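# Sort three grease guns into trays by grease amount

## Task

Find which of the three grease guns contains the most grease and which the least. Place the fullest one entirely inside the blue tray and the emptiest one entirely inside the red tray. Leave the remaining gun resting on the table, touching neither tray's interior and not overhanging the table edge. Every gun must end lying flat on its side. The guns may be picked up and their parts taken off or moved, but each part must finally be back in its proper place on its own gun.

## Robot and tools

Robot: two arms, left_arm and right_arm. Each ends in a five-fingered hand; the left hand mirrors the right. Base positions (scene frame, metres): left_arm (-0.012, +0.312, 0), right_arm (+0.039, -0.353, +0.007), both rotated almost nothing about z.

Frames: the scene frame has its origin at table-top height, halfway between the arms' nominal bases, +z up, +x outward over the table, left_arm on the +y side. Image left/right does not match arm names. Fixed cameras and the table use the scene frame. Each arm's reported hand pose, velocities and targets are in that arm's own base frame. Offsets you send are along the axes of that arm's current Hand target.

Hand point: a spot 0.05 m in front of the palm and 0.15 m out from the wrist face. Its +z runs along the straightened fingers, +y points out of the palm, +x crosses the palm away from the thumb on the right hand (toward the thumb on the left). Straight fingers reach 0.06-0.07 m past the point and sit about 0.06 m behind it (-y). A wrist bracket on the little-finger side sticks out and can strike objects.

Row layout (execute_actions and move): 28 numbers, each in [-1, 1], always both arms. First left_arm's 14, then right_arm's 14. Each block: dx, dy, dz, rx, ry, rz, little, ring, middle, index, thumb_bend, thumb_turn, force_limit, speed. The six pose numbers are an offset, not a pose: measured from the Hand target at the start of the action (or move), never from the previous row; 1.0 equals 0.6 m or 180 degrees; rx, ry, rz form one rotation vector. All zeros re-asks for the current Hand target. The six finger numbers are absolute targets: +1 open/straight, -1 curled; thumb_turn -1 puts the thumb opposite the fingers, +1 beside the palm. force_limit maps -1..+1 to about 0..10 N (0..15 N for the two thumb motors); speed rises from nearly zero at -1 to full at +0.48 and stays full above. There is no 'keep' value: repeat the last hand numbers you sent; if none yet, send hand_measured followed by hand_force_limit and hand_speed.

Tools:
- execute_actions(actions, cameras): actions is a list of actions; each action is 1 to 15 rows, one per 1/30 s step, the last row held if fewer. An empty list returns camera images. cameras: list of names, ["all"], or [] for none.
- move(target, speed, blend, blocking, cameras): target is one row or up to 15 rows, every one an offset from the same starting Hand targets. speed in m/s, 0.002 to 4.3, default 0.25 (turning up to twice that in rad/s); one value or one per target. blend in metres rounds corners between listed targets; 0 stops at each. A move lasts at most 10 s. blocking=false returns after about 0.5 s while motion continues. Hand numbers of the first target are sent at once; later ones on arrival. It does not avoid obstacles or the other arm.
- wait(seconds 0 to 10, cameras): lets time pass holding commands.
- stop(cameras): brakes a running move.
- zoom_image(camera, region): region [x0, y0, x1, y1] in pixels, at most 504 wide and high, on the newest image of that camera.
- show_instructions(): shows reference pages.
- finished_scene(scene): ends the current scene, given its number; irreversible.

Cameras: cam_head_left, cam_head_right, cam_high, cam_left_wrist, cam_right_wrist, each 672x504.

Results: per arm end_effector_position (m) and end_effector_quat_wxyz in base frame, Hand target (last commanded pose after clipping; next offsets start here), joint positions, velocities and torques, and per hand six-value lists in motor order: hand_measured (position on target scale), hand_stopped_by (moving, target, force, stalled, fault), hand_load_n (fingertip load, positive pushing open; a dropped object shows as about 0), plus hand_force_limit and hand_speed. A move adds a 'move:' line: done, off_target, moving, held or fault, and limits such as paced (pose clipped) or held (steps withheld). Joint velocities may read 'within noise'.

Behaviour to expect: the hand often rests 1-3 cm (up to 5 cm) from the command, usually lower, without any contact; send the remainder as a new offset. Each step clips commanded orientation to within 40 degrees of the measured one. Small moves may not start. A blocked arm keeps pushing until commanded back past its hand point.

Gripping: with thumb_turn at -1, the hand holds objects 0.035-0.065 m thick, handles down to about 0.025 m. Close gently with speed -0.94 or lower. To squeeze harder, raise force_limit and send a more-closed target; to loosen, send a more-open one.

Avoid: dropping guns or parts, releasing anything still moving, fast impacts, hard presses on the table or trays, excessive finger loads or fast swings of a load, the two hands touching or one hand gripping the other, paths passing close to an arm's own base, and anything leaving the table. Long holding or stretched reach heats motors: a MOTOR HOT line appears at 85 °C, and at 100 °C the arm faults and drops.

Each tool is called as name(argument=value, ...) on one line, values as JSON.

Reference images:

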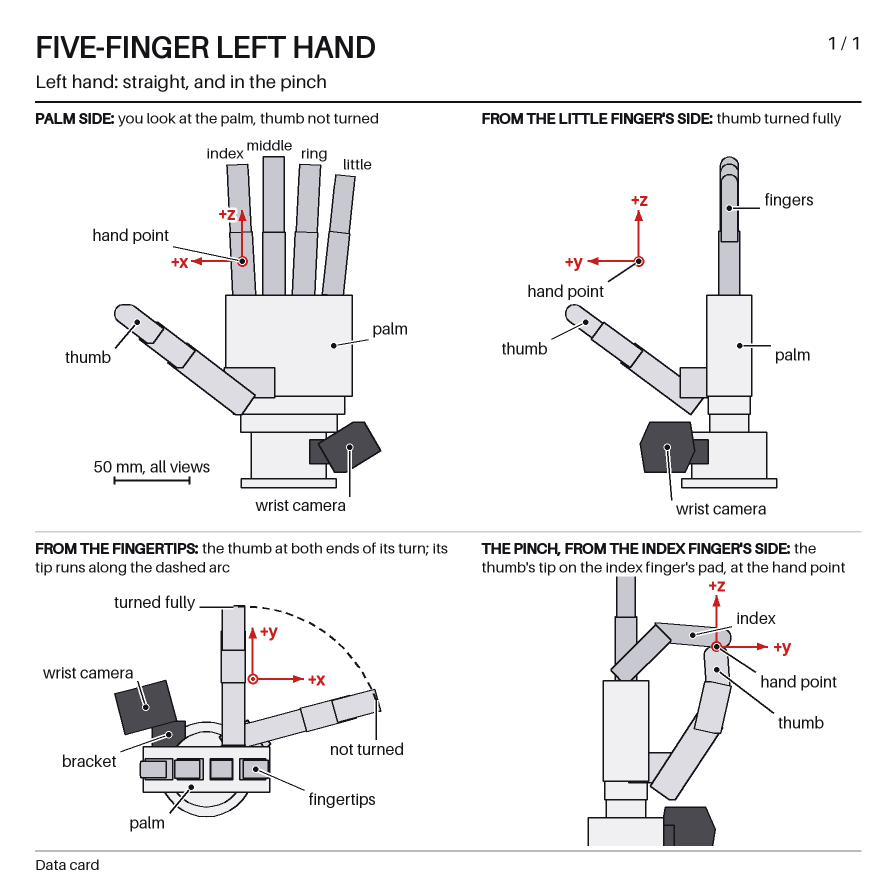

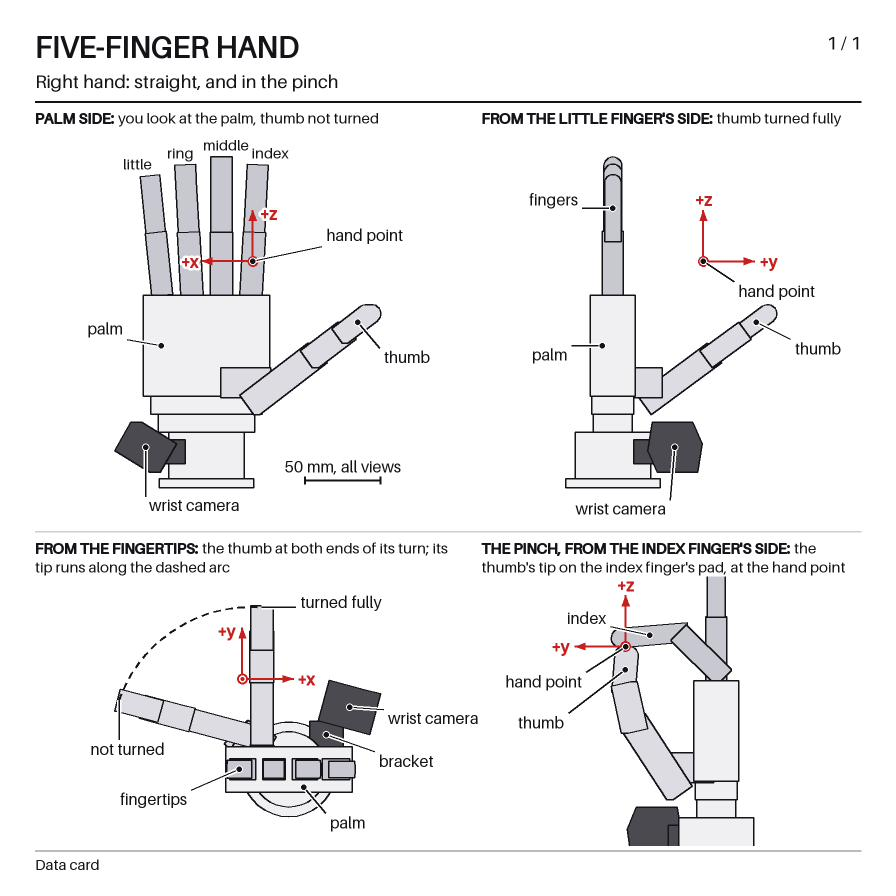

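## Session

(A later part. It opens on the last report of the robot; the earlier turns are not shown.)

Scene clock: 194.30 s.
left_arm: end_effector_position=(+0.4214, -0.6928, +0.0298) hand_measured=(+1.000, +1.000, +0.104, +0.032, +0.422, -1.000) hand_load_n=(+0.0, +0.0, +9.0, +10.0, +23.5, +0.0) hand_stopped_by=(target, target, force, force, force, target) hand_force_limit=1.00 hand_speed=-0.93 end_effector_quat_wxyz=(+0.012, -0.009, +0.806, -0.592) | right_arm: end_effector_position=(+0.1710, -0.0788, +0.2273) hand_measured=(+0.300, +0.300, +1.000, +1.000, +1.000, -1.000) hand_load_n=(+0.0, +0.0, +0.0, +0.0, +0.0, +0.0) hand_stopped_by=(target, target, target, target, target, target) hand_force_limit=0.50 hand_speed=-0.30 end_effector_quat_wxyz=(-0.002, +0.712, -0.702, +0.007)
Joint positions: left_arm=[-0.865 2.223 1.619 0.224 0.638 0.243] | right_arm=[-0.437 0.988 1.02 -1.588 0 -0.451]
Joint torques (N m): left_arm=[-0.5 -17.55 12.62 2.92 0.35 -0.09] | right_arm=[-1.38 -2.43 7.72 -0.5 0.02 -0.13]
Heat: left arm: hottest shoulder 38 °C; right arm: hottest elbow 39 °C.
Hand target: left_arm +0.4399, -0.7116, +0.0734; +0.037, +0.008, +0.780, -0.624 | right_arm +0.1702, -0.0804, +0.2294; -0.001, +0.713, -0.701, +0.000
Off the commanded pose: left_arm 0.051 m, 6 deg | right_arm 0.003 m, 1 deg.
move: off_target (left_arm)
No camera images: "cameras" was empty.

execute_actions(actions=[], cameras=["cam_high"])

zoom_image(camera="cam_high", region=[200, 210, 270, 270])

Scene clock: 194.40 s.
left_arm: end_effector_position=(+0.4214, -0.6928, +0.0298) hand_measured=(+1.000, +1.000, +0.104, +0.032, +0.422, -1.000) hand_load_n=(+0.0, +0.0, +9.0, +10.0, +23.0, +0.0) hand_stopped_by=(target, target, force, force, force, target) hand_force_limit=1.00 hand_speed=-0.93 end_effector_quat_wxyz=(+0.012, -0.009, +0.806, -0.592) | right_arm: end_effector_position=(+0.1710, -0.0788, +0.2273) hand_measured=(+0.300, +0.300, +1.000, +1.000, +1.000, -1.000) hand_load_n=(+0.0, +0.0, +0.0, +0.0, +0.0, +0.0) hand_stopped_by=(target, target, target, target, target, target) hand_force_limit=0.50 hand_speed=-0.30 end_effector_quat_wxyz=(-0.002, +0.712, -0.702, +0.007)
Joint positions: left_arm=[-0.865 2.223 1.619 0.224 0.638 0.243] | right_arm=[-0.437 0.988 1.02 -1.588 0 -0.451]
Joint velocities: within noise
Joint torques (N m): left_arm=[-0.56 -17.67 12.6 2.91 0.34 -0.12] | right_arm=[-1.44 -2.37 7.73 -0.5 0.02 -0.12]
Motor temperatures (°C): left_arm=[28 38 38 29 29 30] | right_arm=[31 33 39 29 28 31]
Heat: left arm: hottest shoulder 38 °C; right arm: hottest elbow 39 °C.
Hand target: left_arm +0.4398, -0.7116, +0.0734; +0.037, +0.008, +0.780, -0.624 | right_arm +0.1702, -0.0804, +0.2294; -0.001, +0.713, -0.701, +0.000
Off the commanded pose: left_arm 0.051 m, 6 deg | right_arm 0.003 m, 1 deg.
Images, in order (width x height): cam_high 672x504.

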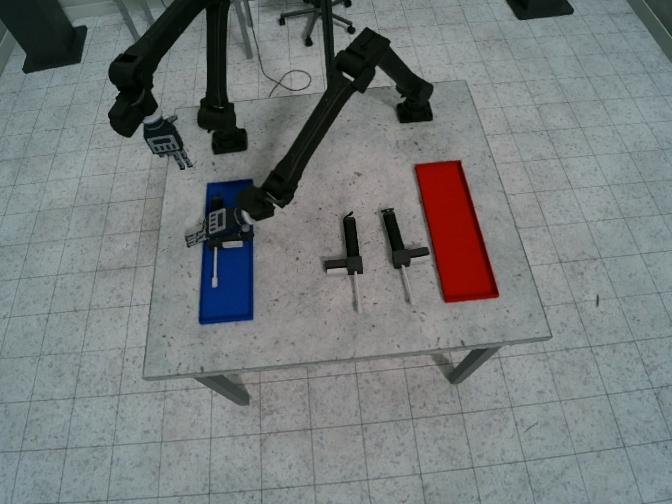

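Scaled by 7.200.

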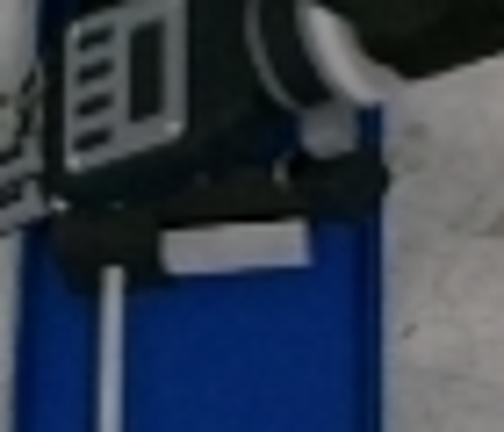

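move(target=[-0.001,-0.0040,-0.0210,0,0,0,1,1,-0.56,-0.56,-0.46,-1,1.0,-0.93,0,0,0,0,0,0,0.3,0.3,1,1,1,-1,0.5,-0.3], speed=0.08, cameras=["cam_high"])

zoom_image(camera="cam_high", region=[200, 210, 270, 270])

Scene clock: 195.30 s.
left_arm: end_effector_position=(+0.4243, -0.6908, +0.0304) hand_measured=(+1.000, +1.000, +0.104, +0.032, +0.422, -1.000) hand_load_n=(+0.0, +0.0, +9.0, +10.0, +24.0, +0.5) hand_stopped_by=(target, target, force, force, force, target) hand_force_limit=1.00 hand_speed=-0.93 end_effector_quat_wxyz=(+0.012, -0.009, +0.805, -0.593) | right_arm: end_effector_position=(+0.1710, -0.0788, +0.2273) hand_measured=(+0.300, +0.300, +1.000, +1.000, +1.000, -1.000) hand_load_n=(+0.0, +0.0, +0.0, +0.0, +0.0, +0.0) hand_stopped_by=(target, target, target, target, target, target) hand_force_limit=0.50 hand_speed=-0.30 end_effector_quat_wxyz=(-0.002, +0.712, -0.702, +0.007)
Joint positions: left_arm=[-0.86 2.223 1.619 0.226 0.643 0.243] | right_arm=[-0.437 0.988 1.02 -1.588 0 -0.451]
Joint torques (N m): left_arm=[-0.21 -19.08 9.92 2.91 0.56 -0.08] | right_arm=[-1.44 -2.43 7.71 -0.49 0.02 -0.13]
Heat: left arm: hottest shoulder 38 °C; right arm: hottest elbow 39 °C.
Hand target: left_arm +0.4399, -0.6997, +0.0785; +0.037, +0.008, +0.780, -0.624 | right_arm +0.1702, -0.0804, +0.2294; -0.001, +0.713, -0.701, +0.000
Off the commanded pose: left_arm 0.051 m, 6 deg | right_arm 0.003 m, 1 deg.
move: off_target (left_arm)
Images, in order (width x height): cam_high 672x504.

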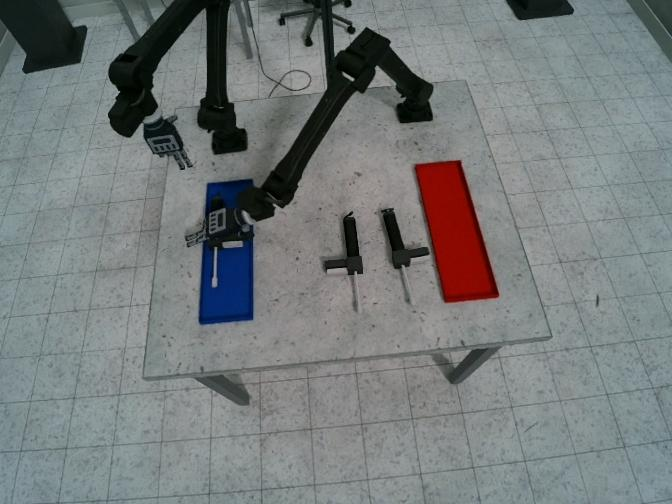

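Scaled by 7.200.

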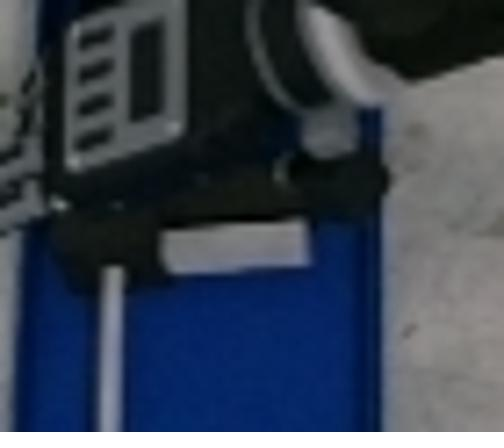

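move(target=[-0.001,-0.0040,-0.0160,0,0,0,1,1,-0.56,-0.56,-0.46,-1,1.0,-0.93,0,0,0,0,0,0,0.3,0.3,1,1,1,-1,0.5,-0.3], speed=0.08, cameras=["cam_high"])

zoom_image(camera="cam_high", region=[200, 210, 270, 270])

Scene clock: 196.27 s.
left_arm: end_effector_position=(+0.4238, -0.6864, +0.0296) hand_measured=(+1.000, +1.000, +0.104, +0.032, +0.422, -1.000) hand_load_n=(+0.0, +0.0, +9.5, +10.5, +22.5, +0.0) hand_stopped_by=(target, target, force, force, force, target) hand_force_limit=1.00 hand_speed=-0.93 end_effector_quat_wxyz=(+0.010, -0.009, +0.804, -0.594) | right_arm: end_effector_position=(+0.1710, -0.0788, +0.2273) hand_measured=(+0.300, +0.300, +1.000, +1.000, +1.000, -1.000) hand_load_n=(+0.0, +0.0, +0.0, -0.5, -0.5, +0.0) hand_stopped_by=(target, target, target, target, target, target) hand_force_limit=0.50 hand_speed=-0.30 end_effector_quat_wxyz=(-0.002, +0.712, -0.702, +0.007)
Joint positions: left_arm=[-0.855 2.218 1.606 0.234 0.653 0.243] | right_arm=[-0.437 0.988 1.02 -1.588 0 -0.451]
Joint torques (N m): left_arm=[0.09 -20.01 8.87 2.73 0.43 -0.07] | right_arm=[-1.44 -2.43 7.72 -0.49 0.03 -0.12]
Heat: left arm: hottest shoulder 38 °C; right arm: hottest elbow 39 °C.
Hand target: left_arm +0.4399, -0.6909, +0.0827; +0.037, +0.008, +0.780, -0.624 | right_arm +0.1702, -0.0804, +0.2294; -0.001, +0.713, -0.701, +0.000
Off the commanded pose: left_arm 0.056 m, 6 deg | right_arm 0.003 m, 1 deg.
move: off_target (left_arm)
Images, in order (width x height): cam_high 672x504.

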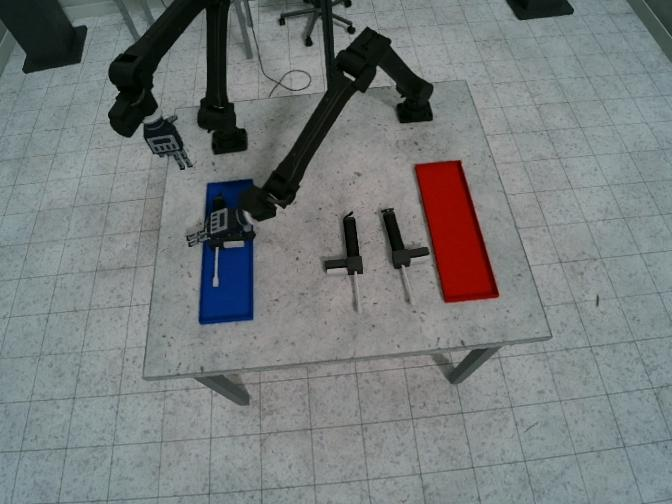

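Scaled by 7.200.

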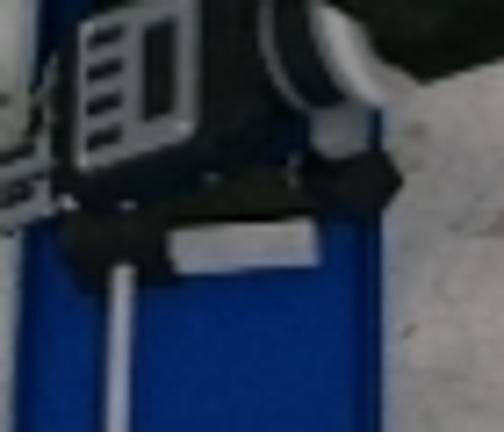

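move(target=[0,0,0,0,0,0,1,1,0.3,0.3,0.5,-1,0.8,-0.7,0,0,0,0,0,0,0.3,0.3,1,1,1,-1,0.5,-0.3], speed=0.08, cameras=["cam_high","cam_left_wrist"])

zoom_image(camera="cam_high", region=[200, 210, 270, 270])

Scene clock: 197.07 s.
left_arm: end_effector_position=(+0.4278, -0.6876, +0.0573) hand_measured=(+1.000, +1.000, +0.300, +0.300, +0.500, -1.000) hand_load_n=(+0.0, +0.0, +0.0, +0.0, +0.0, +1.0) hand_stopped_by=(target, target, target, target, target, target) hand_force_limit=0.80 hand_speed=-0.70 end_effector_quat_wxyz=(+0.019, +0.000, +0.794, -0.608) | right_arm: end_effector_position=(+0.1710, -0.0788, +0.2273) hand_measured=(+0.300, +0.300, +1.000, +1.000, +1.000, -1.000) hand_load_n=(+0.0, +0.0, +0.0, +0.0, +0.0, +0.0) hand_stopped_by=(target, target, target, target, target, target) hand_force_limit=0.50 hand_speed=-0.30 end_effector_quat_wxyz=(-0.002, +0.712, -0.702, +0.007)
Joint positions: left_arm=[-0.851 2.185 1.604 0.246 0.661 0.243] | right_arm=[-0.437 0.988 1.02 -1.588 0 -0.451]
Joint torques (N m): left_arm=[-0.03 -17.55 9.47 2.14 0.11 -0.04] | right_arm=[-1.38 -2.43 7.71 -0.5 0.02 -0.13]
Heat: left arm: hottest shoulder 38 °C; right arm: hottest elbow 39 °C.
Hand target: left_arm +0.4396, -0.6910, +0.0829; +0.037, +0.008, +0.780, -0.624 | right_arm +0.1702, -0.0804, +0.2294; -0.001, +0.713, -0.701, +0.000
Off the commanded pose: left_arm 0.028 m, 3 deg | right_arm 0.003 m, 1 deg.
move: off_target (left_arm)
Images, in order (width x height): cam_high 672x504, cam_left_wrist 672x504.

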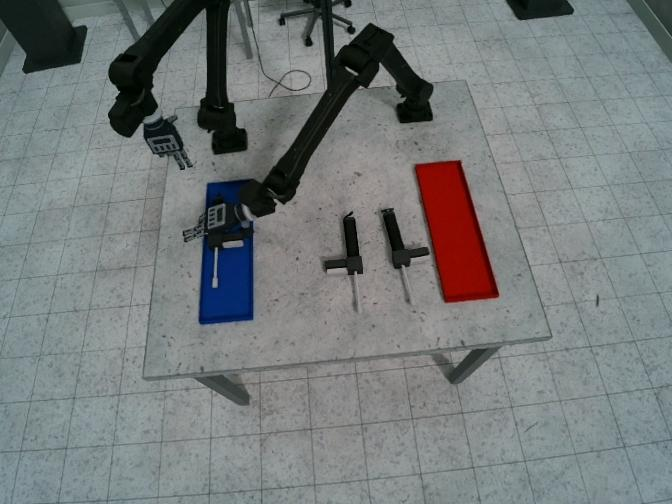

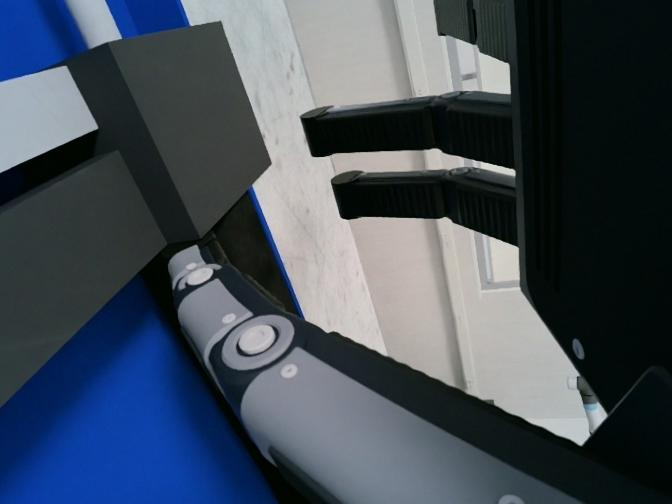

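Scaled by 7.200.

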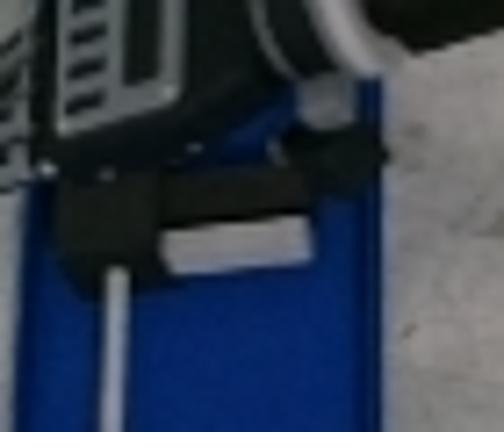

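move(target=[-0.0135,-0.1946,-0.0434,0,0,0,1,1,0.3,0.3,0.5,-1,0.8,-0.7,0,0,0,0,0,0,0.3,0.3,1,1,1,-1,0.5,-0.3], speed=0.15, cameras=["cam_high"])

zoom_image(camera="cam_high", region=[190, 165, 270, 285])

Scene clock: 198.70 s.
left_arm: end_effector_position=(+0.4252, -0.6836, +0.1667) hand_measured=(+1.000, +1.000, +0.300, +0.300, +0.500, -1.000) hand_load_n=(+0.0, +0.0, +0.0, +0.0, +0.0, +0.0) hand_stopped_by=(target, target, target, target, target, target) hand_force_limit=0.80 hand_speed=-0.70 end_effector_quat_wxyz=(+0.020, +0.000, +0.793, -0.608) | right_arm: end_effector_position=(+0.1710, -0.0788, +0.2273) hand_measured=(+0.300, +0.300, +1.000, +1.000, +1.000, -1.000) hand_load_n=(+0.0, +0.0, +0.0, +0.0, +0.0, +0.0) hand_stopped_by=(target, target, target, target, target, target) hand_force_limit=0.50 hand_speed=-0.30 end_effector_quat_wxyz=(-0.002, +0.712, -0.702, +0.007)
Joint positions: left_arm=[-0.85 2.039 1.672 0.033 0.66 0.243] | right_arm=[-0.437 0.988 1.02 -1.588 0 -0.451]
Joint torques (N m): left_arm=[-0.09 -16.62 14.17 0.98 0.13 -0.06] | right_arm=[-1.38 -2.43 7.71 -0.49 0.02 -0.13]
Heat: left arm: hottest shoulder 38 °C; right arm: hottest elbow 39 °C.
Hand target: left_arm +0.4397, -0.6910, +0.2030; +0.037, +0.008, +0.780, -0.624 | right_arm +0.1702, -0.0804, +0.2294; -0.001, +0.713, -0.701, +0.000
Off the commanded pose: left_arm 0.040 m, 3 deg | right_arm 0.003 m, 1 deg.
move: off_target (left_arm)
Images, in order (width x height): cam_high 672x504.

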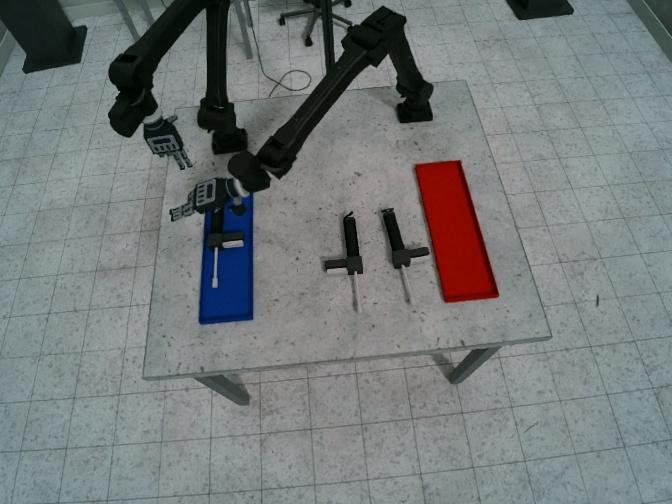

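Scaled by 4.200.

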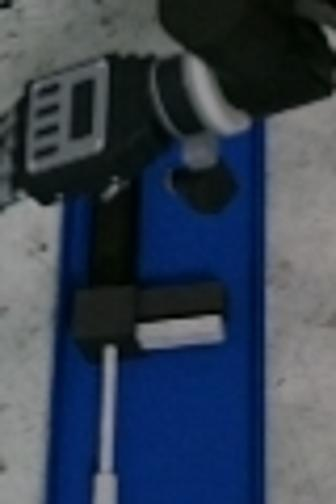

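move(target=[0.1895,0.0643,-0.65,-0.0169,-0.2432,-0.0542,1,1,0.3,0.3,0.5,-1,0.8,-0.7,0,0,0,0,0,0,0.3,0.3,1,1,1,-1,0.5,-0.3], speed=0.35, cameras=["cam_high"])

zoom_image(camera="cam_high", region=[190, 165, 270, 335])

Scene clock: 201.13 s.
left_arm: end_effector_position=(+0.3097, -0.3095, +0.2423) hand_measured=(+1.000, +1.000, +0.300, +0.300, +0.500, -1.000) hand_load_n=(+0.0, +0.0, +0.0, +0.0, +0.0, +0.5) hand_stopped_by=(target, target, target, target, target, target) hand_force_limit=0.80 hand_speed=-0.70 end_effector_quat_wxyz=(+0.275, -0.285, +0.725, -0.563) | right_arm: end_effector_position=(+0.1710, -0.0788, +0.2273) hand_measured=(+0.300, +0.300, +1.000, +1.000, +1.000, -1.000) hand_load_n=(+0.0, +0.0, +0.0, +0.0, +0.0, +0.0) hand_stopped_by=(target, target, target, target, target, target) hand_force_limit=0.50 hand_speed=-0.30 end_effector_quat_wxyz=(-0.002, +0.712, -0.702, +0.007)
Joint positions: left_arm=[-0.713 0.839 0.583 0.039 0.029 0.086] | right_arm=[-0.437 0.988 1.02 -1.588 0 -0.451]
Joint torques (N m): left_arm=[-0.26 -3.31 9.36 1.26 0.01 -0.17] | right_arm=[-1.38 -2.43 7.73 -0.5 0.02 -0.12]
Heat: left arm: hottest shoulder 38 °C; right arm: hottest elbow 40 °C.
Hand target: left_arm +0.3097, -0.3062, +0.2426; +0.274, -0.291, +0.724, -0.563 | right_arm +0.1702, -0.0804, +0.2294; -0.001, +0.713, -0.701, +0.000
Off the commanded pose: left_arm 0.003 m, 1 deg | right_arm 0.003 m, 1 deg.
move: done
Images, in order (width x height): cam_high 672x504.

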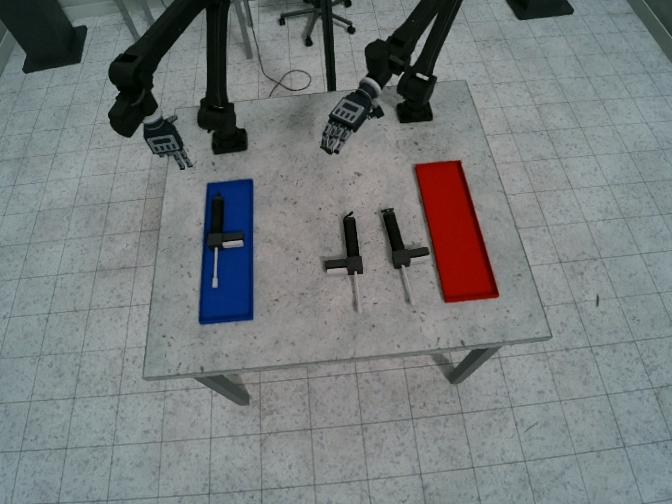

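Scaled by 2.965.

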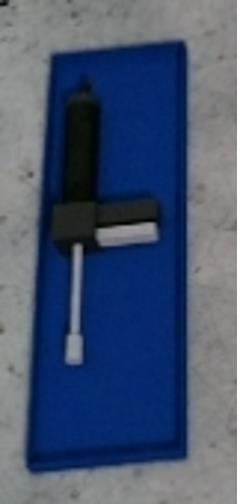

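move(target=[-0.3347,0.1595,-0.6127,-0.0173,-0.2437,-0.0544,1,1,0.3,0.3,0.5,-1,0.8,-0.7,-0.46,-0.3913,-0.033,0.3074,-0.2928,-0.4181,1,1,0.3,0.3,0.5,-1,0.5,-0.3], speed=0.35, cameras=["cam_high"])

Scene clock: 207.50 s.
left_arm: end_effector_position=(+0.1720, +0.0908, +0.2241) hand_measured=(+1.000, +1.000, +0.300, +0.300, +0.500, -1.000) hand_load_n=(+0.0, +0.0, +0.0, +0.0, +0.5, +0.0) hand_stopped_by=(target, target, target, target, target, target) hand_force_limit=0.80 hand_speed=-0.70 end_effector_quat_wxyz=(-0.454, +0.557, -0.550, +0.426) | right_arm: end_effector_position=(+0.3861, +0.1951, +0.2376) hand_measured=(+1.000, +1.000, +0.300, +0.300, +0.500, -1.000) hand_load_n=(+0.0, +0.0, +0.0, +0.0, +0.0, +0.0) hand_stopped_by=(target, target, target, target, target, target) hand_force_limit=0.50 hand_speed=-0.30 end_effector_quat_wxyz=(-0.573, +0.819, -0.028, -0.001)
Joint positions: left_arm=[1.615 0.548 0.588 -1.639 1.344 1.625] | right_arm=[0.079 1.391 1.168 -1.053 -1.203 -1.222]
Joint torques (N m): left_arm=[-0.03 1.96 13.07 -0.68 1.02 -0.02] | right_arm=[-0.15 -8.82 10.74 0.17 -0.83 -0.13]
Heat: left arm: hottest elbow 38 °C; right arm: hottest elbow 40 °C.
Hand target: left_arm +0.1696, +0.1000, +0.2430; -0.468, +0.546, -0.557, +0.415 | right_arm +0.4003, +0.1994, +0.2500; -0.574, +0.819, -0.013, +0.010
Off the commanded pose: left_arm 0.021 m, 3 deg | right_arm 0.019 m, 2 deg.
move: off_target (left_arm, right_arm)
Images, in order (width x height): cam_high 672x504.

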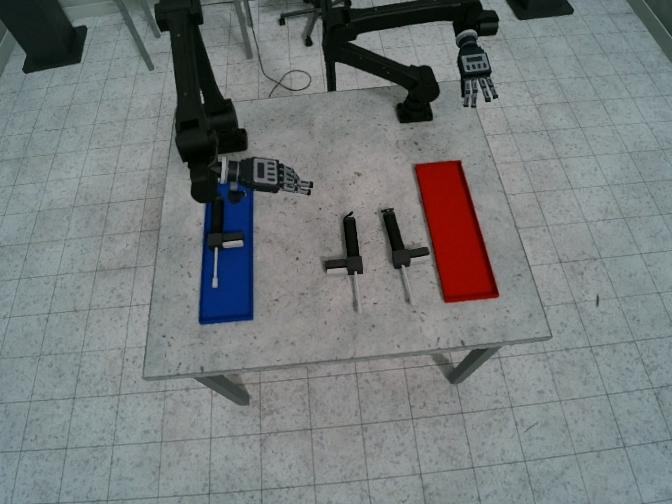

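move(target=[0,0,0,0,0,0,1,1,0.3,0.3,0.5,-1,0.8,-0.7,0.1625,0.0818,0.3112,0,0,0,1,1,0.3,0.3,0.5,-1,0.5,-0.3], speed=0.25, cameras=["cam_high","cam_right_wrist"])

Scene clock: 209.73 s.
left_arm: end_effector_position=(+0.1720, +0.0908, +0.2240) hand_measured=(+1.000, +1.000, +0.300, +0.300, +0.500, -1.000) hand_load_n=(+0.0, +0.0, +0.0, +0.0, +0.0, +0.0) hand_stopped_by=(target, target, target, target, target, target) hand_force_limit=0.80 hand_speed=-0.70 end_effector_quat_wxyz=(-0.454, +0.556, -0.550, +0.426) | right_arm: end_effector_position=(+0.4847, +0.3468, +0.1275) hand_measured=(+1.000, +1.000, +0.300, +0.300, +0.500, -1.000) hand_load_n=(+0.0, +0.0, +0.0, +0.0, +0.0, +0.0) hand_stopped_by=(target, target, target, target, target, target) hand_force_limit=0.50 hand_speed=-0.30 end_effector_quat_wxyz=(-0.568, +0.823, -0.021, -0.006)
Joint positions: left_arm=[1.615 0.548 0.588 -1.639 1.344 1.626] | right_arm=[0.347 1.766 1.267 -0.322 -1.064 -0.717]
Joint torques (N m): left_arm=[-0.67 1.55 12.75 -0.06 1.02 -0.16] | right_arm=[-0.56 -15.21 10.18 1.69 -0.4 0.11]
Heat: left arm: hottest elbow 38 °C; right arm: hottest elbow 40 °C.
Hand target: left_arm +0.1711, +0.0998, +0.2422; -0.468, +0.548, -0.557, +0.413 (not the last commanded pose) | right_arm +0.5030, +0.3551, +0.1404; -0.574, +0.819, -0.013, +0.010
Off the commanded pose: left_arm 0.021 m, 3 deg | right_arm 0.024 m, 2 deg.
move: off_target (left_arm, right_arm)
Images, in order (width x height): cam_high 672x504, cam_right_wrist 672x504.

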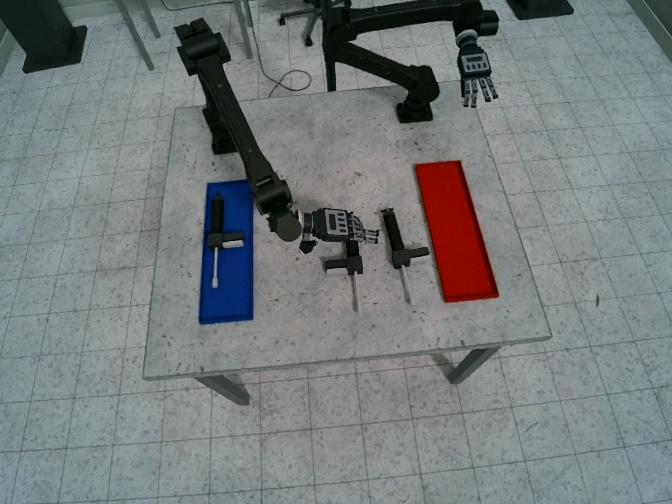

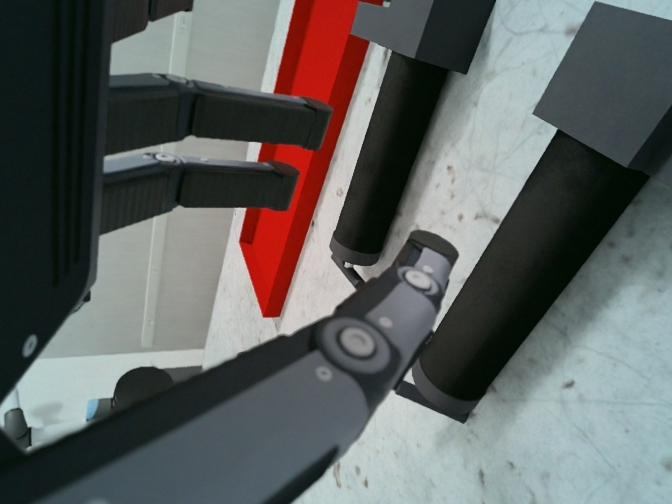

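move(target=[0,0,0,0,0,0,1,1,0.3,0.3,0.5,-1,0.8,-0.7,0.0080,0.1100,0.0500,0,0,0,1,1,0.3,0.3,0.5,-1,0.5,-0.3], speed=0.15, cameras=["cam_high","cam_right_wrist"])

Scene clock: 211.07 s.
left_arm: end_effector_position=(+0.1720, +0.0908, +0.2240) hand_measured=(+1.000, +1.000, +0.300, +0.300, +0.500, -1.000) hand_load_n=(+0.0, +0.0, +0.0, +0.0, +0.0, +0.0) hand_stopped_by=(target, target, target, target, target, target) hand_force_limit=0.80 hand_speed=-0.70 end_effector_quat_wxyz=(-0.454, +0.556, -0.550, +0.426) | right_arm: end_effector_position=(+0.5102, +0.3561, +0.0772) hand_measured=(+1.000, +1.000, +0.300, +0.300, +0.500, -1.000) hand_load_n=(+0.0, +0.0, +0.0, +0.0, +0.0, +0.0) hand_stopped_by=(target, target, target, target, target, target) hand_force_limit=0.50 hand_speed=-0.30 end_effector_quat_wxyz=(-0.575, +0.818, -0.010, +0.015)
Joint positions: left_arm=[1.615 0.548 0.588 -1.639 1.344 1.626] | right_arm=[0.347 1.879 1.267 -0.15 -1.058 -0.708]
Joint torques (N m): left_arm=[-0.56 1.67 12.78 -0.12 1.03 -0.16] | right_arm=[-0.09 -16.09 6.32 1.83 -0.39 0.1]
Heat: left arm: hottest elbow 39 °C; right arm: hottest elbow 40 °C.
Hand target: left_arm +0.1711, +0.0998, +0.2422; -0.468, +0.548, -0.557, +0.413 | right_arm +0.5081, +0.3606, +0.0682; -0.574, +0.819, -0.013, +0.010
Off the commanded pose: left_arm 0.020 m, 3 deg | right_arm 0.010 m, 1 deg.
move: off_target (left_arm)
Images, in order (width x height): cam_high 672x504, cam_right_wrist 672x504.

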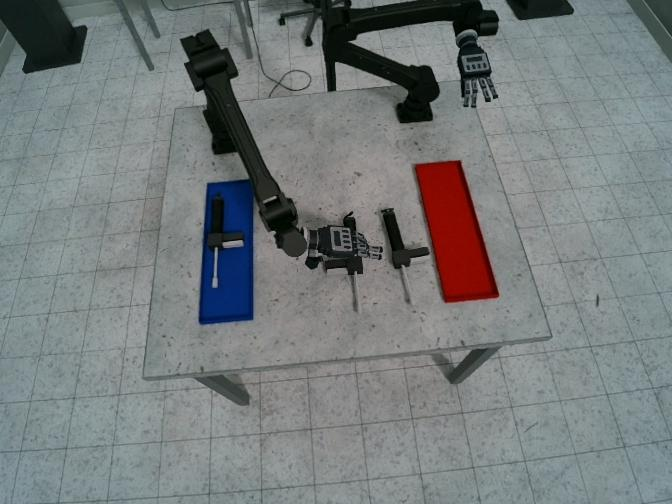

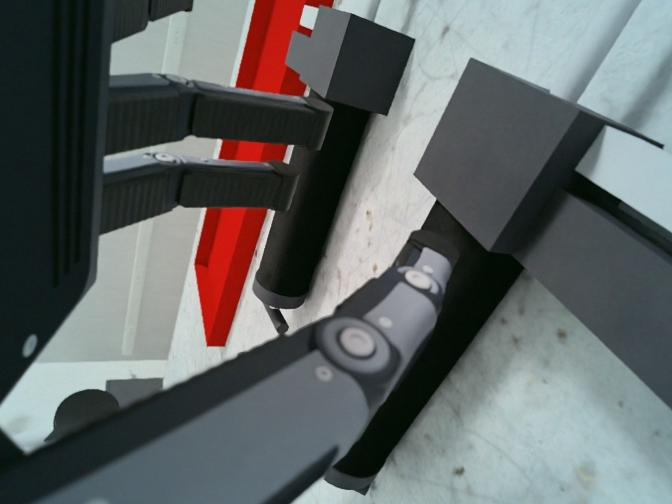

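move(target=[0,0,0,0,0,0,1,1,0.3,0.3,0.5,-1,0.8,-0.7,-0.0117,0.0698,0.0277,0,0,0,1,1,0.3,0.3,0.5,-1,0.5,-0.3], speed=0.12, cameras=["cam_right_wrist"])

Scene clock: 212.27 s.
left_arm: end_effector_position=(+0.1720, +0.0908, +0.2240) hand_measured=(+1.000, +1.000, +0.300, +0.300, +0.500, -1.000) hand_load_n=(-0.5, +0.0, +0.0, +0.0, +0.0, +0.0) hand_stopped_by=(target, target, target, target, target, target) hand_force_limit=0.80 hand_speed=-0.70 end_effector_quat_wxyz=(-0.454, +0.556, -0.550, +0.426) | right_arm: end_effector_position=(+0.5102, +0.3589, +0.0479) hand_measured=(+1.000, +1.000, +0.300, +0.300, +0.500, -1.000) hand_load_n=(+0.0, +0.0, +0.0, -0.5, +0.5, +0.5) hand_stopped_by=(target, target, target, target, target, target) hand_force_limit=0.50 hand_speed=-0.30 end_effector_quat_wxyz=(-0.580, +0.814, -0.005, +0.025)
Joint positions: left_arm=[1.615 0.548 0.588 -1.639 1.344 1.626] | right_arm=[0.351 1.923 1.229 -0.031 -1.057 -0.693]
Joint torques (N m): left_arm=[-0.15 1.2 12.75 -0.02 1.04 -0.16] | right_arm=[0.15 -14.8 5.15 1.87 -0.23 0.03]
Heat: left arm: hottest elbow 39 °C; right arm: hottest elbow 40 °C.
Hand target: left_arm +0.1711, +0.0998, +0.2422; -0.468, +0.548, -0.557, +0.413 | right_arm +0.5013, +0.3623, +0.0233; -0.574, +0.819, -0.013, +0.010
Off the commanded pose: left_arm 0.020 m, 3 deg | right_arm 0.027 m, 2 deg.
move: off_target (left_arm, right_arm)
Images, in order (width x height): cam_right_wrist 672x504.

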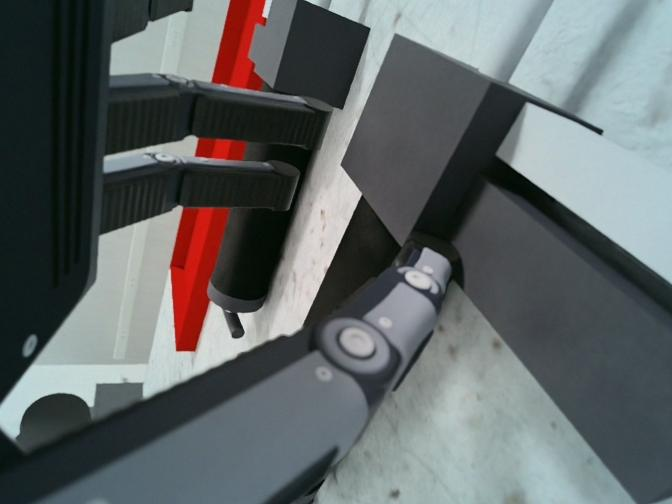

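move(target=[0,0,0,0,0,0,1,1,0.3,0.3,0.5,-1,0.8,-0.7,-0.0330,-0.0580,-0.0220,0,0,0,1,1,0.3,0.3,0.5,-1,0.5,-0.3], speed=0.12, cameras=["cam_right_wrist"])

Scene clock: 213.43 s.
left_arm: end_effector_position=(+0.1720, +0.0908, +0.2240) hand_measured=(+1.000, +1.000, +0.300, +0.300, +0.500, -1.000) hand_load_n=(+0.0, +0.0, +0.0, +0.0, +0.0, +0.0) hand_stopped_by=(target, target, target, target, target, target) hand_force_limit=0.80 hand_speed=-0.70 end_effector_quat_wxyz=(-0.454, +0.556, -0.550, +0.426) | right_arm: end_effector_position=(+0.4913, +0.3624, +0.0670) hand_measured=(+1.000, +1.000, +0.300, +0.300, +0.500, -1.000) hand_load_n=(+0.0, +0.0, +0.0, +0.0, +0.0, +0.0) hand_stopped_by=(target, target, target, target, target, target) hand_force_limit=0.50 hand_speed=-0.30 end_effector_quat_wxyz=(-0.579, +0.815, -0.003, +0.024)
Joint positions: left_arm=[1.615 0.548 0.588 -1.639 1.344 1.626] | right_arm=[0.37 1.857 1.187 -0.042 -1.044 -0.68]
Joint torques (N m): left_arm=[-0.26 1.44 12.83 -0.09 1.03 -0.16] | right_arm=[-0.26 -17.03 5.29 0.65 -0.33 0.09]
Heat: left arm: hottest elbow 39 °C; right arm: hottest elbow 40 °C.
Hand target: left_arm +0.1711, +0.0998, +0.2422; -0.468, +0.548, -0.557, +0.413 | right_arm +0.4814, +0.3623, +0.0603; -0.574, +0.819, -0.013, +0.010
Off the commanded pose: left_arm 0.020 m, 3 deg | right_arm 0.012 m, 2 deg.
move: off_target (left_arm, right_arm)
Images, in order (width x height): cam_right_wrist 672x504.

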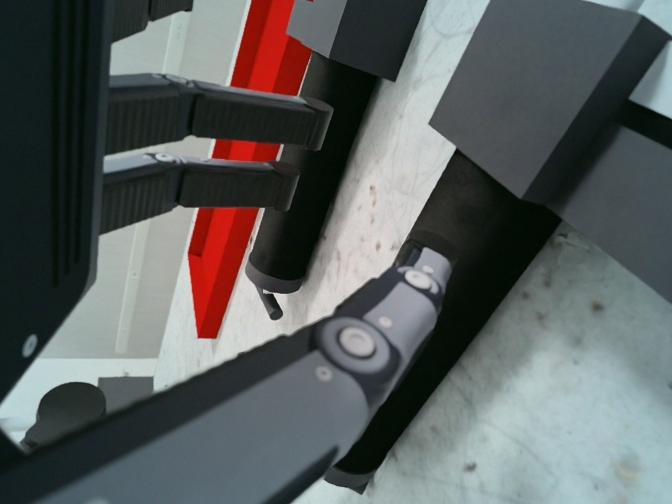

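move(target=[0,0,0,0,0,0,1,1,0.3,0.3,0.5,-1,0.8,-0.7,0.0150,0.0657,0.0244,0,0,0,1,1,0.3,0.3,0.5,-1,0.5,-0.3], speed=0.12, cameras=["cam_right_wrist"])

Scene clock: 214.70 s.
left_arm: end_effector_position=(+0.1720, +0.0908, +0.2240) hand_measured=(+1.000, +1.000, +0.300, +0.300, +0.500, -1.000) hand_load_n=(+0.0, -0.5, +0.0, +0.0, +0.0, +0.0) hand_stopped_by=(target, target, target, target, target, target) hand_force_limit=0.80 hand_speed=-0.70 end_effector_quat_wxyz=(-0.454, +0.556, -0.550, +0.426) | right_arm: end_effector_position=(+0.4937, +0.3631, +0.0318) hand_measured=(+1.000, +1.000, +0.300, +0.300, +0.500, -1.000) hand_load_n=(+0.0, +0.0, +0.0, +0.0, +0.0, +0.0) hand_stopped_by=(target, target, target, target, target, target) hand_force_limit=0.50 hand_speed=-0.30 end_effector_quat_wxyz=(-0.576, +0.817, -0.008, +0.015)
Joint positions: left_arm=[1.615 0.548 0.588 -1.639 1.344 1.626] | right_arm=[0.369 1.928 1.187 0.006 -1.046 -0.68]
Joint torques (N m): left_arm=[-0.38 1.38 12.77 -0.03 1.04 -0.16] | right_arm=[-0.67 -15.74 5.29 1.83 -0.47 0.01]
Heat: left arm: hottest elbow 39 °C; right arm: hottest elbow 40 °C.
Hand target: left_arm +0.1711, +0.0998, +0.2422; -0.468, +0.548, -0.557, +0.413 | right_arm +0.4904, +0.3624, +0.0184; -0.574, +0.819, -0.013, +0.010
Off the commanded pose: left_arm 0.020 m, 3 deg | right_arm 0.014 m, 1 deg.
move: off_target (left_arm, right_arm)
Images, in order (width x height): cam_right_wrist 672x504.

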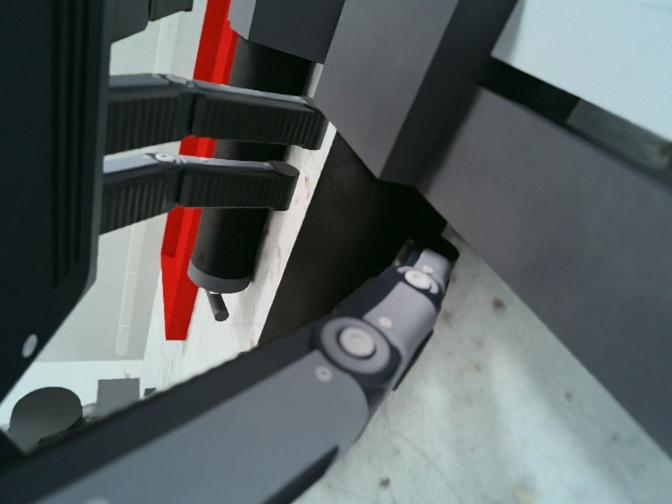

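move(target=[0,0,0,0,0,0,1,1,0.3,0.3,0.5,-1,0.8,-0.7,0.0100,0.0182,0.0107,0,0,0,1,1,0.3,0.3,0.5,-1,0.5,-0.3], speed=0.1, cameras=["cam_right_wrist"])

Scene clock: 215.77 s.
left_arm: end_effector_position=(+0.1720, +0.0908, +0.2240) hand_measured=(+1.000, +1.000, +0.300, +0.300, +0.500, -1.000) hand_load_n=(+0.0, +0.0, +0.0, +0.0, +0.5, +0.0) hand_stopped_by=(target, target, target, target, target, target) hand_force_limit=0.80 hand_speed=-0.70 end_effector_quat_wxyz=(-0.454, +0.556, -0.550, +0.426) | right_arm: end_effector_position=(+0.4943, +0.3629, +0.0189) hand_measured=(+1.000, +1.000, +0.300, +0.300, +0.500, -1.000) hand_load_n=(-0.5, +0.0, +0.0, +0.0, -0.5, +0.0) hand_stopped_by=(target, target, target, target, target, target) hand_force_limit=0.50 hand_speed=-0.30 end_effector_quat_wxyz=(-0.576, +0.817, -0.010, +0.012)
Joint positions: left_arm=[1.615 0.548 0.588 -1.639 1.344 1.626] | right_arm=[0.368 1.954 1.187 0.026 -1.049 -0.679]
Joint torques (N m): left_arm=[-0.15 1.38 12.75 -0.13 1.05 -0.16] | right_arm=[-0.73 -15.21 6.34 1.77 -0.35 0]
Heat: left arm: hottest elbow 39 °C; right arm: hottest elbow 40 °C.
Hand target: left_arm +0.1711, +0.0998, +0.2422; -0.468, +0.548, -0.557, +0.413 | right_arm +0.4965, +0.3645, +0.0058; -0.574, +0.819, -0.013, +0.010
Off the commanded pose: left_arm 0.020 m, 3 deg | right_arm 0.013 m, 0 deg.
move: off_target (left_arm, right_arm)
Images, in order (width x height): cam_right_wrist 672x504.

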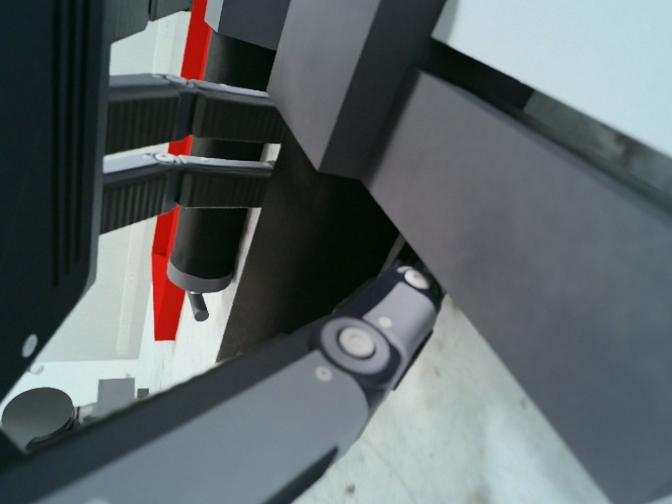

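move(target=[0,0,0,0,0,0,1,1,0.3,0.3,0.5,-1,0.8,-0.7,0.0250,-0.0078,-0.0010,0,0,0,1,1,0.3,0.3,0.5,-1,0.5,-0.3], speed=0.1, cameras=["cam_right_wrist"])

Scene clock: 216.80 s.
left_arm: end_effector_position=(+0.1720, +0.0908, +0.2240) hand_measured=(+1.000, +1.000, +0.300, +0.300, +0.500, -1.000) hand_load_n=(+0.0, +0.0, +0.0, +0.0, +0.0, +0.0) hand_stopped_by=(target, target, target, target, target, target) hand_force_limit=0.80 hand_speed=-0.70 end_effector_quat_wxyz=(-0.454, +0.556, -0.550, +0.426) | right_arm: end_effector_position=(+0.4960, +0.3639, +0.0193) hand_measured=(+1.000, +1.000, +0.300, +0.300, +0.500, -1.000) hand_load_n=(+0.0, +0.0, +0.0, +0.0, -0.5, +1.5) hand_stopped_by=(target, target, target, target, target, target) hand_force_limit=0.50 hand_speed=-0.30 end_effector_quat_wxyz=(-0.577, +0.816, -0.010, +0.007)
Joint positions: left_arm=[1.615 0.548 0.588 -1.639 1.344 1.626] | right_arm=[0.367 1.962 1.201 0.013 -1.058 -0.679]
Joint torques (N m): left_arm=[-0.21 1.38 12.75 -0.1 1 -0.15] | right_arm=[-1.26 -14.45 8.88 0.65 -0.24 -0.11]
Heat: left arm: hottest elbow 39 °C; right arm: hottest elbow 40 °C.
Hand target: left_arm +0.1711, +0.0998, +0.2422; -0.468, +0.548, -0.557, +0.413 | right_arm +0.5116, +0.3651, +0.0107; -0.574, +0.818, -0.013, +0.010
Off the commanded pose: left_arm 0.020 m, 3 deg | right_arm 0.018 m, 1 deg.
move: off_target (left_arm, right_arm)
Images, in order (width x height): cam_right_wrist 672x504.

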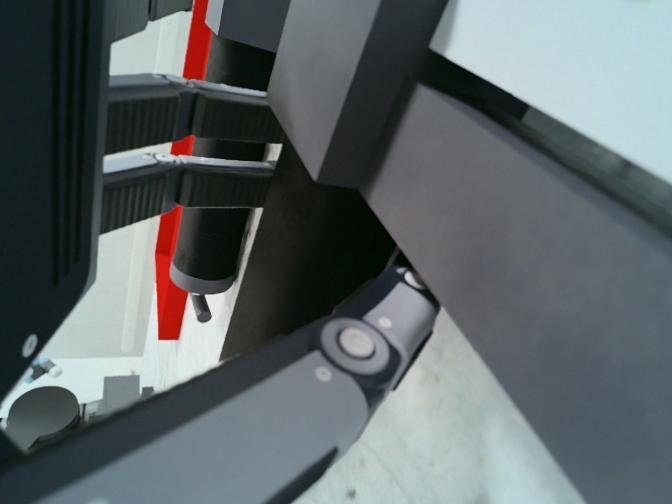

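move(target=[0,0,0,0,0,0,1,1,0.3,0.3,0.5,-1,0.8,-0.7,-0.0120,0.005,0,0,0,0,1,1,-0.4,-0.4,-0.3,-1,0.2,-0.9], cameras=[])

move(target=[0,0,0,0,0,0,1,1,0.3,0.3,0.5,-1,0.8,-0.7,0,0,0,0,0,0,1,1,-0.5,-0.5,-0.4,-1,0.9,-0.93], cameras=["cam_right_wrist","cam_high"])

Scene clock: 218.07 s.
left_arm: end_effector_position=(+0.1720, +0.0908, +0.2240) hand_measured=(+1.000, +1.000, +0.300, +0.300, +0.500, -1.000) hand_load_n=(+0.0, +0.0, +0.0, +0.0, +0.5, +0.0) hand_stopped_by=(target, target, target, target, target, target) hand_force_limit=0.80 hand_speed=-0.70 end_effector_quat_wxyz=(-0.454, +0.556, -0.550, +0.426) | right_arm: end_effector_position=(+0.4967, +0.3628, +0.0158) hand_measured=(+1.000, +1.000, +0.062, +0.070, +0.388, -1.000) hand_load_n=(+0.0, +0.0, +8.0, +5.0, +10.5, -0.5) hand_stopped_by=(target, target, force, force, force, target) hand_force_limit=0.20 hand_speed=-0.90 end_effector_quat_wxyz=(-0.575, +0.818, -0.013, +0.007)
Joint positions: left_arm=[1.615 0.548 0.588 -1.639 1.344 1.626] | right_arm=[0.365 1.967 1.201 0.013 -1.053 -0.679]
Joint torques (N m): left_arm=[-0.32 1.32 12.81 -0.05 1.03 -0.16] | right_arm=[-0.91 -15.5 7.21 1.42 -0.38 -0.08]
Heat: left arm: hottest elbow 39 °C; right arm: hottest elbow 40 °C.
Hand target: left_arm +0.1711, +0.0998, +0.2422; -0.468, +0.548, -0.557, +0.413 | right_arm +0.5043, +0.3643, +0.0077; -0.574, +0.818, -0.013, +0.010
Off the commanded pose: left_arm 0.020 m, 3 deg | right_arm 0.011 m, 0 deg.
move: off_target (left_arm, right_arm)
No camera images: "cameras" was empty.

Scene clock: 218.57 s.
left_arm: end_effector_position=(+0.1720, +0.0908, +0.2240) hand_measured=(+1.000, +1.000, +0.300, +0.300, +0.500, -1.000) hand_load_n=(+0.0, +0.0, +0.0, +0.0, +0.0, +0.0) hand_stopped_by=(target, target, target, target, target, target) hand_force_limit=0.80 hand_speed=-0.70 end_effector_quat_wxyz=(-0.454, +0.556, -0.550, +0.426) | right_arm: end_effector_position=(+0.4967, +0.3628, +0.0158) hand_measured=(+1.000, +1.000, +0.058, +0.060, +0.386, -1.000) hand_load_n=(+0.0, +0.0, +8.5, +9.0, +13.5, -1.5) hand_stopped_by=(target, target, force, force, force, target) hand_force_limit=0.90 hand_speed=-0.93 end_effector_quat_wxyz=(-0.575, +0.818, -0.013, +0.007)
Joint positions: left_arm=[1.615 0.548 0.588 -1.639 1.344 1.626] | right_arm=[0.365 1.967 1.201 0.013 -1.053 -0.679]
Joint torques (N m): left_arm=[-0.38 1.61 12.77 -0.17 1.04 -0.17] | right_arm=[-0.85 -15.5 7.2 1.42 -0.37 -0.07]
Heat: left arm: hottest elbow 39 °C; right arm: hottest elbow 40 °C.
Hand target: left_arm +0.1711, +0.0998, +0.2422; -0.468, +0.548, -0.557, +0.413 | right_arm +0.5043, +0.3643, +0.0076; -0.574, +0.819, -0.013, +0.010
Off the commanded pose: left_arm 0.020 m, 3 deg | right_arm 0.011 m, 0 deg.
move: off_target (left_arm, right_arm)
Images, in order (width x height): cam_high 672x504, cam_right_wrist 672x504.

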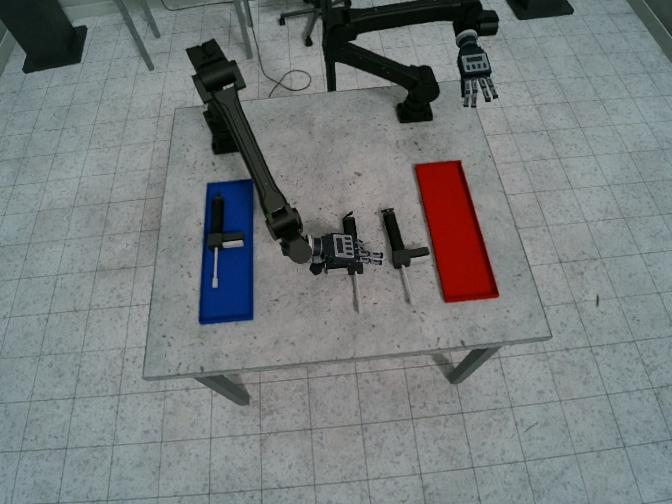

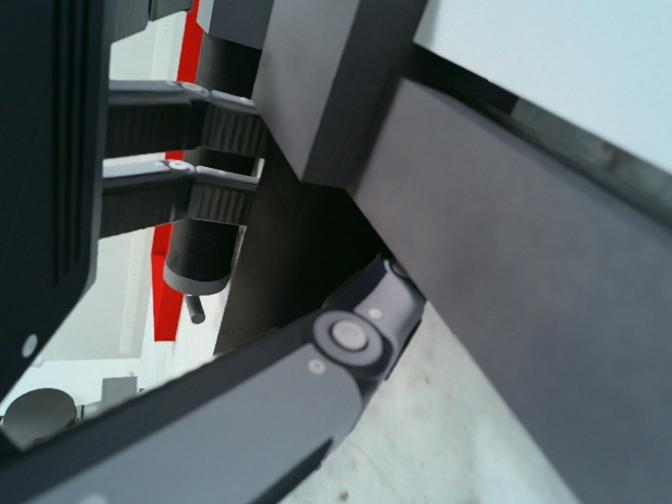

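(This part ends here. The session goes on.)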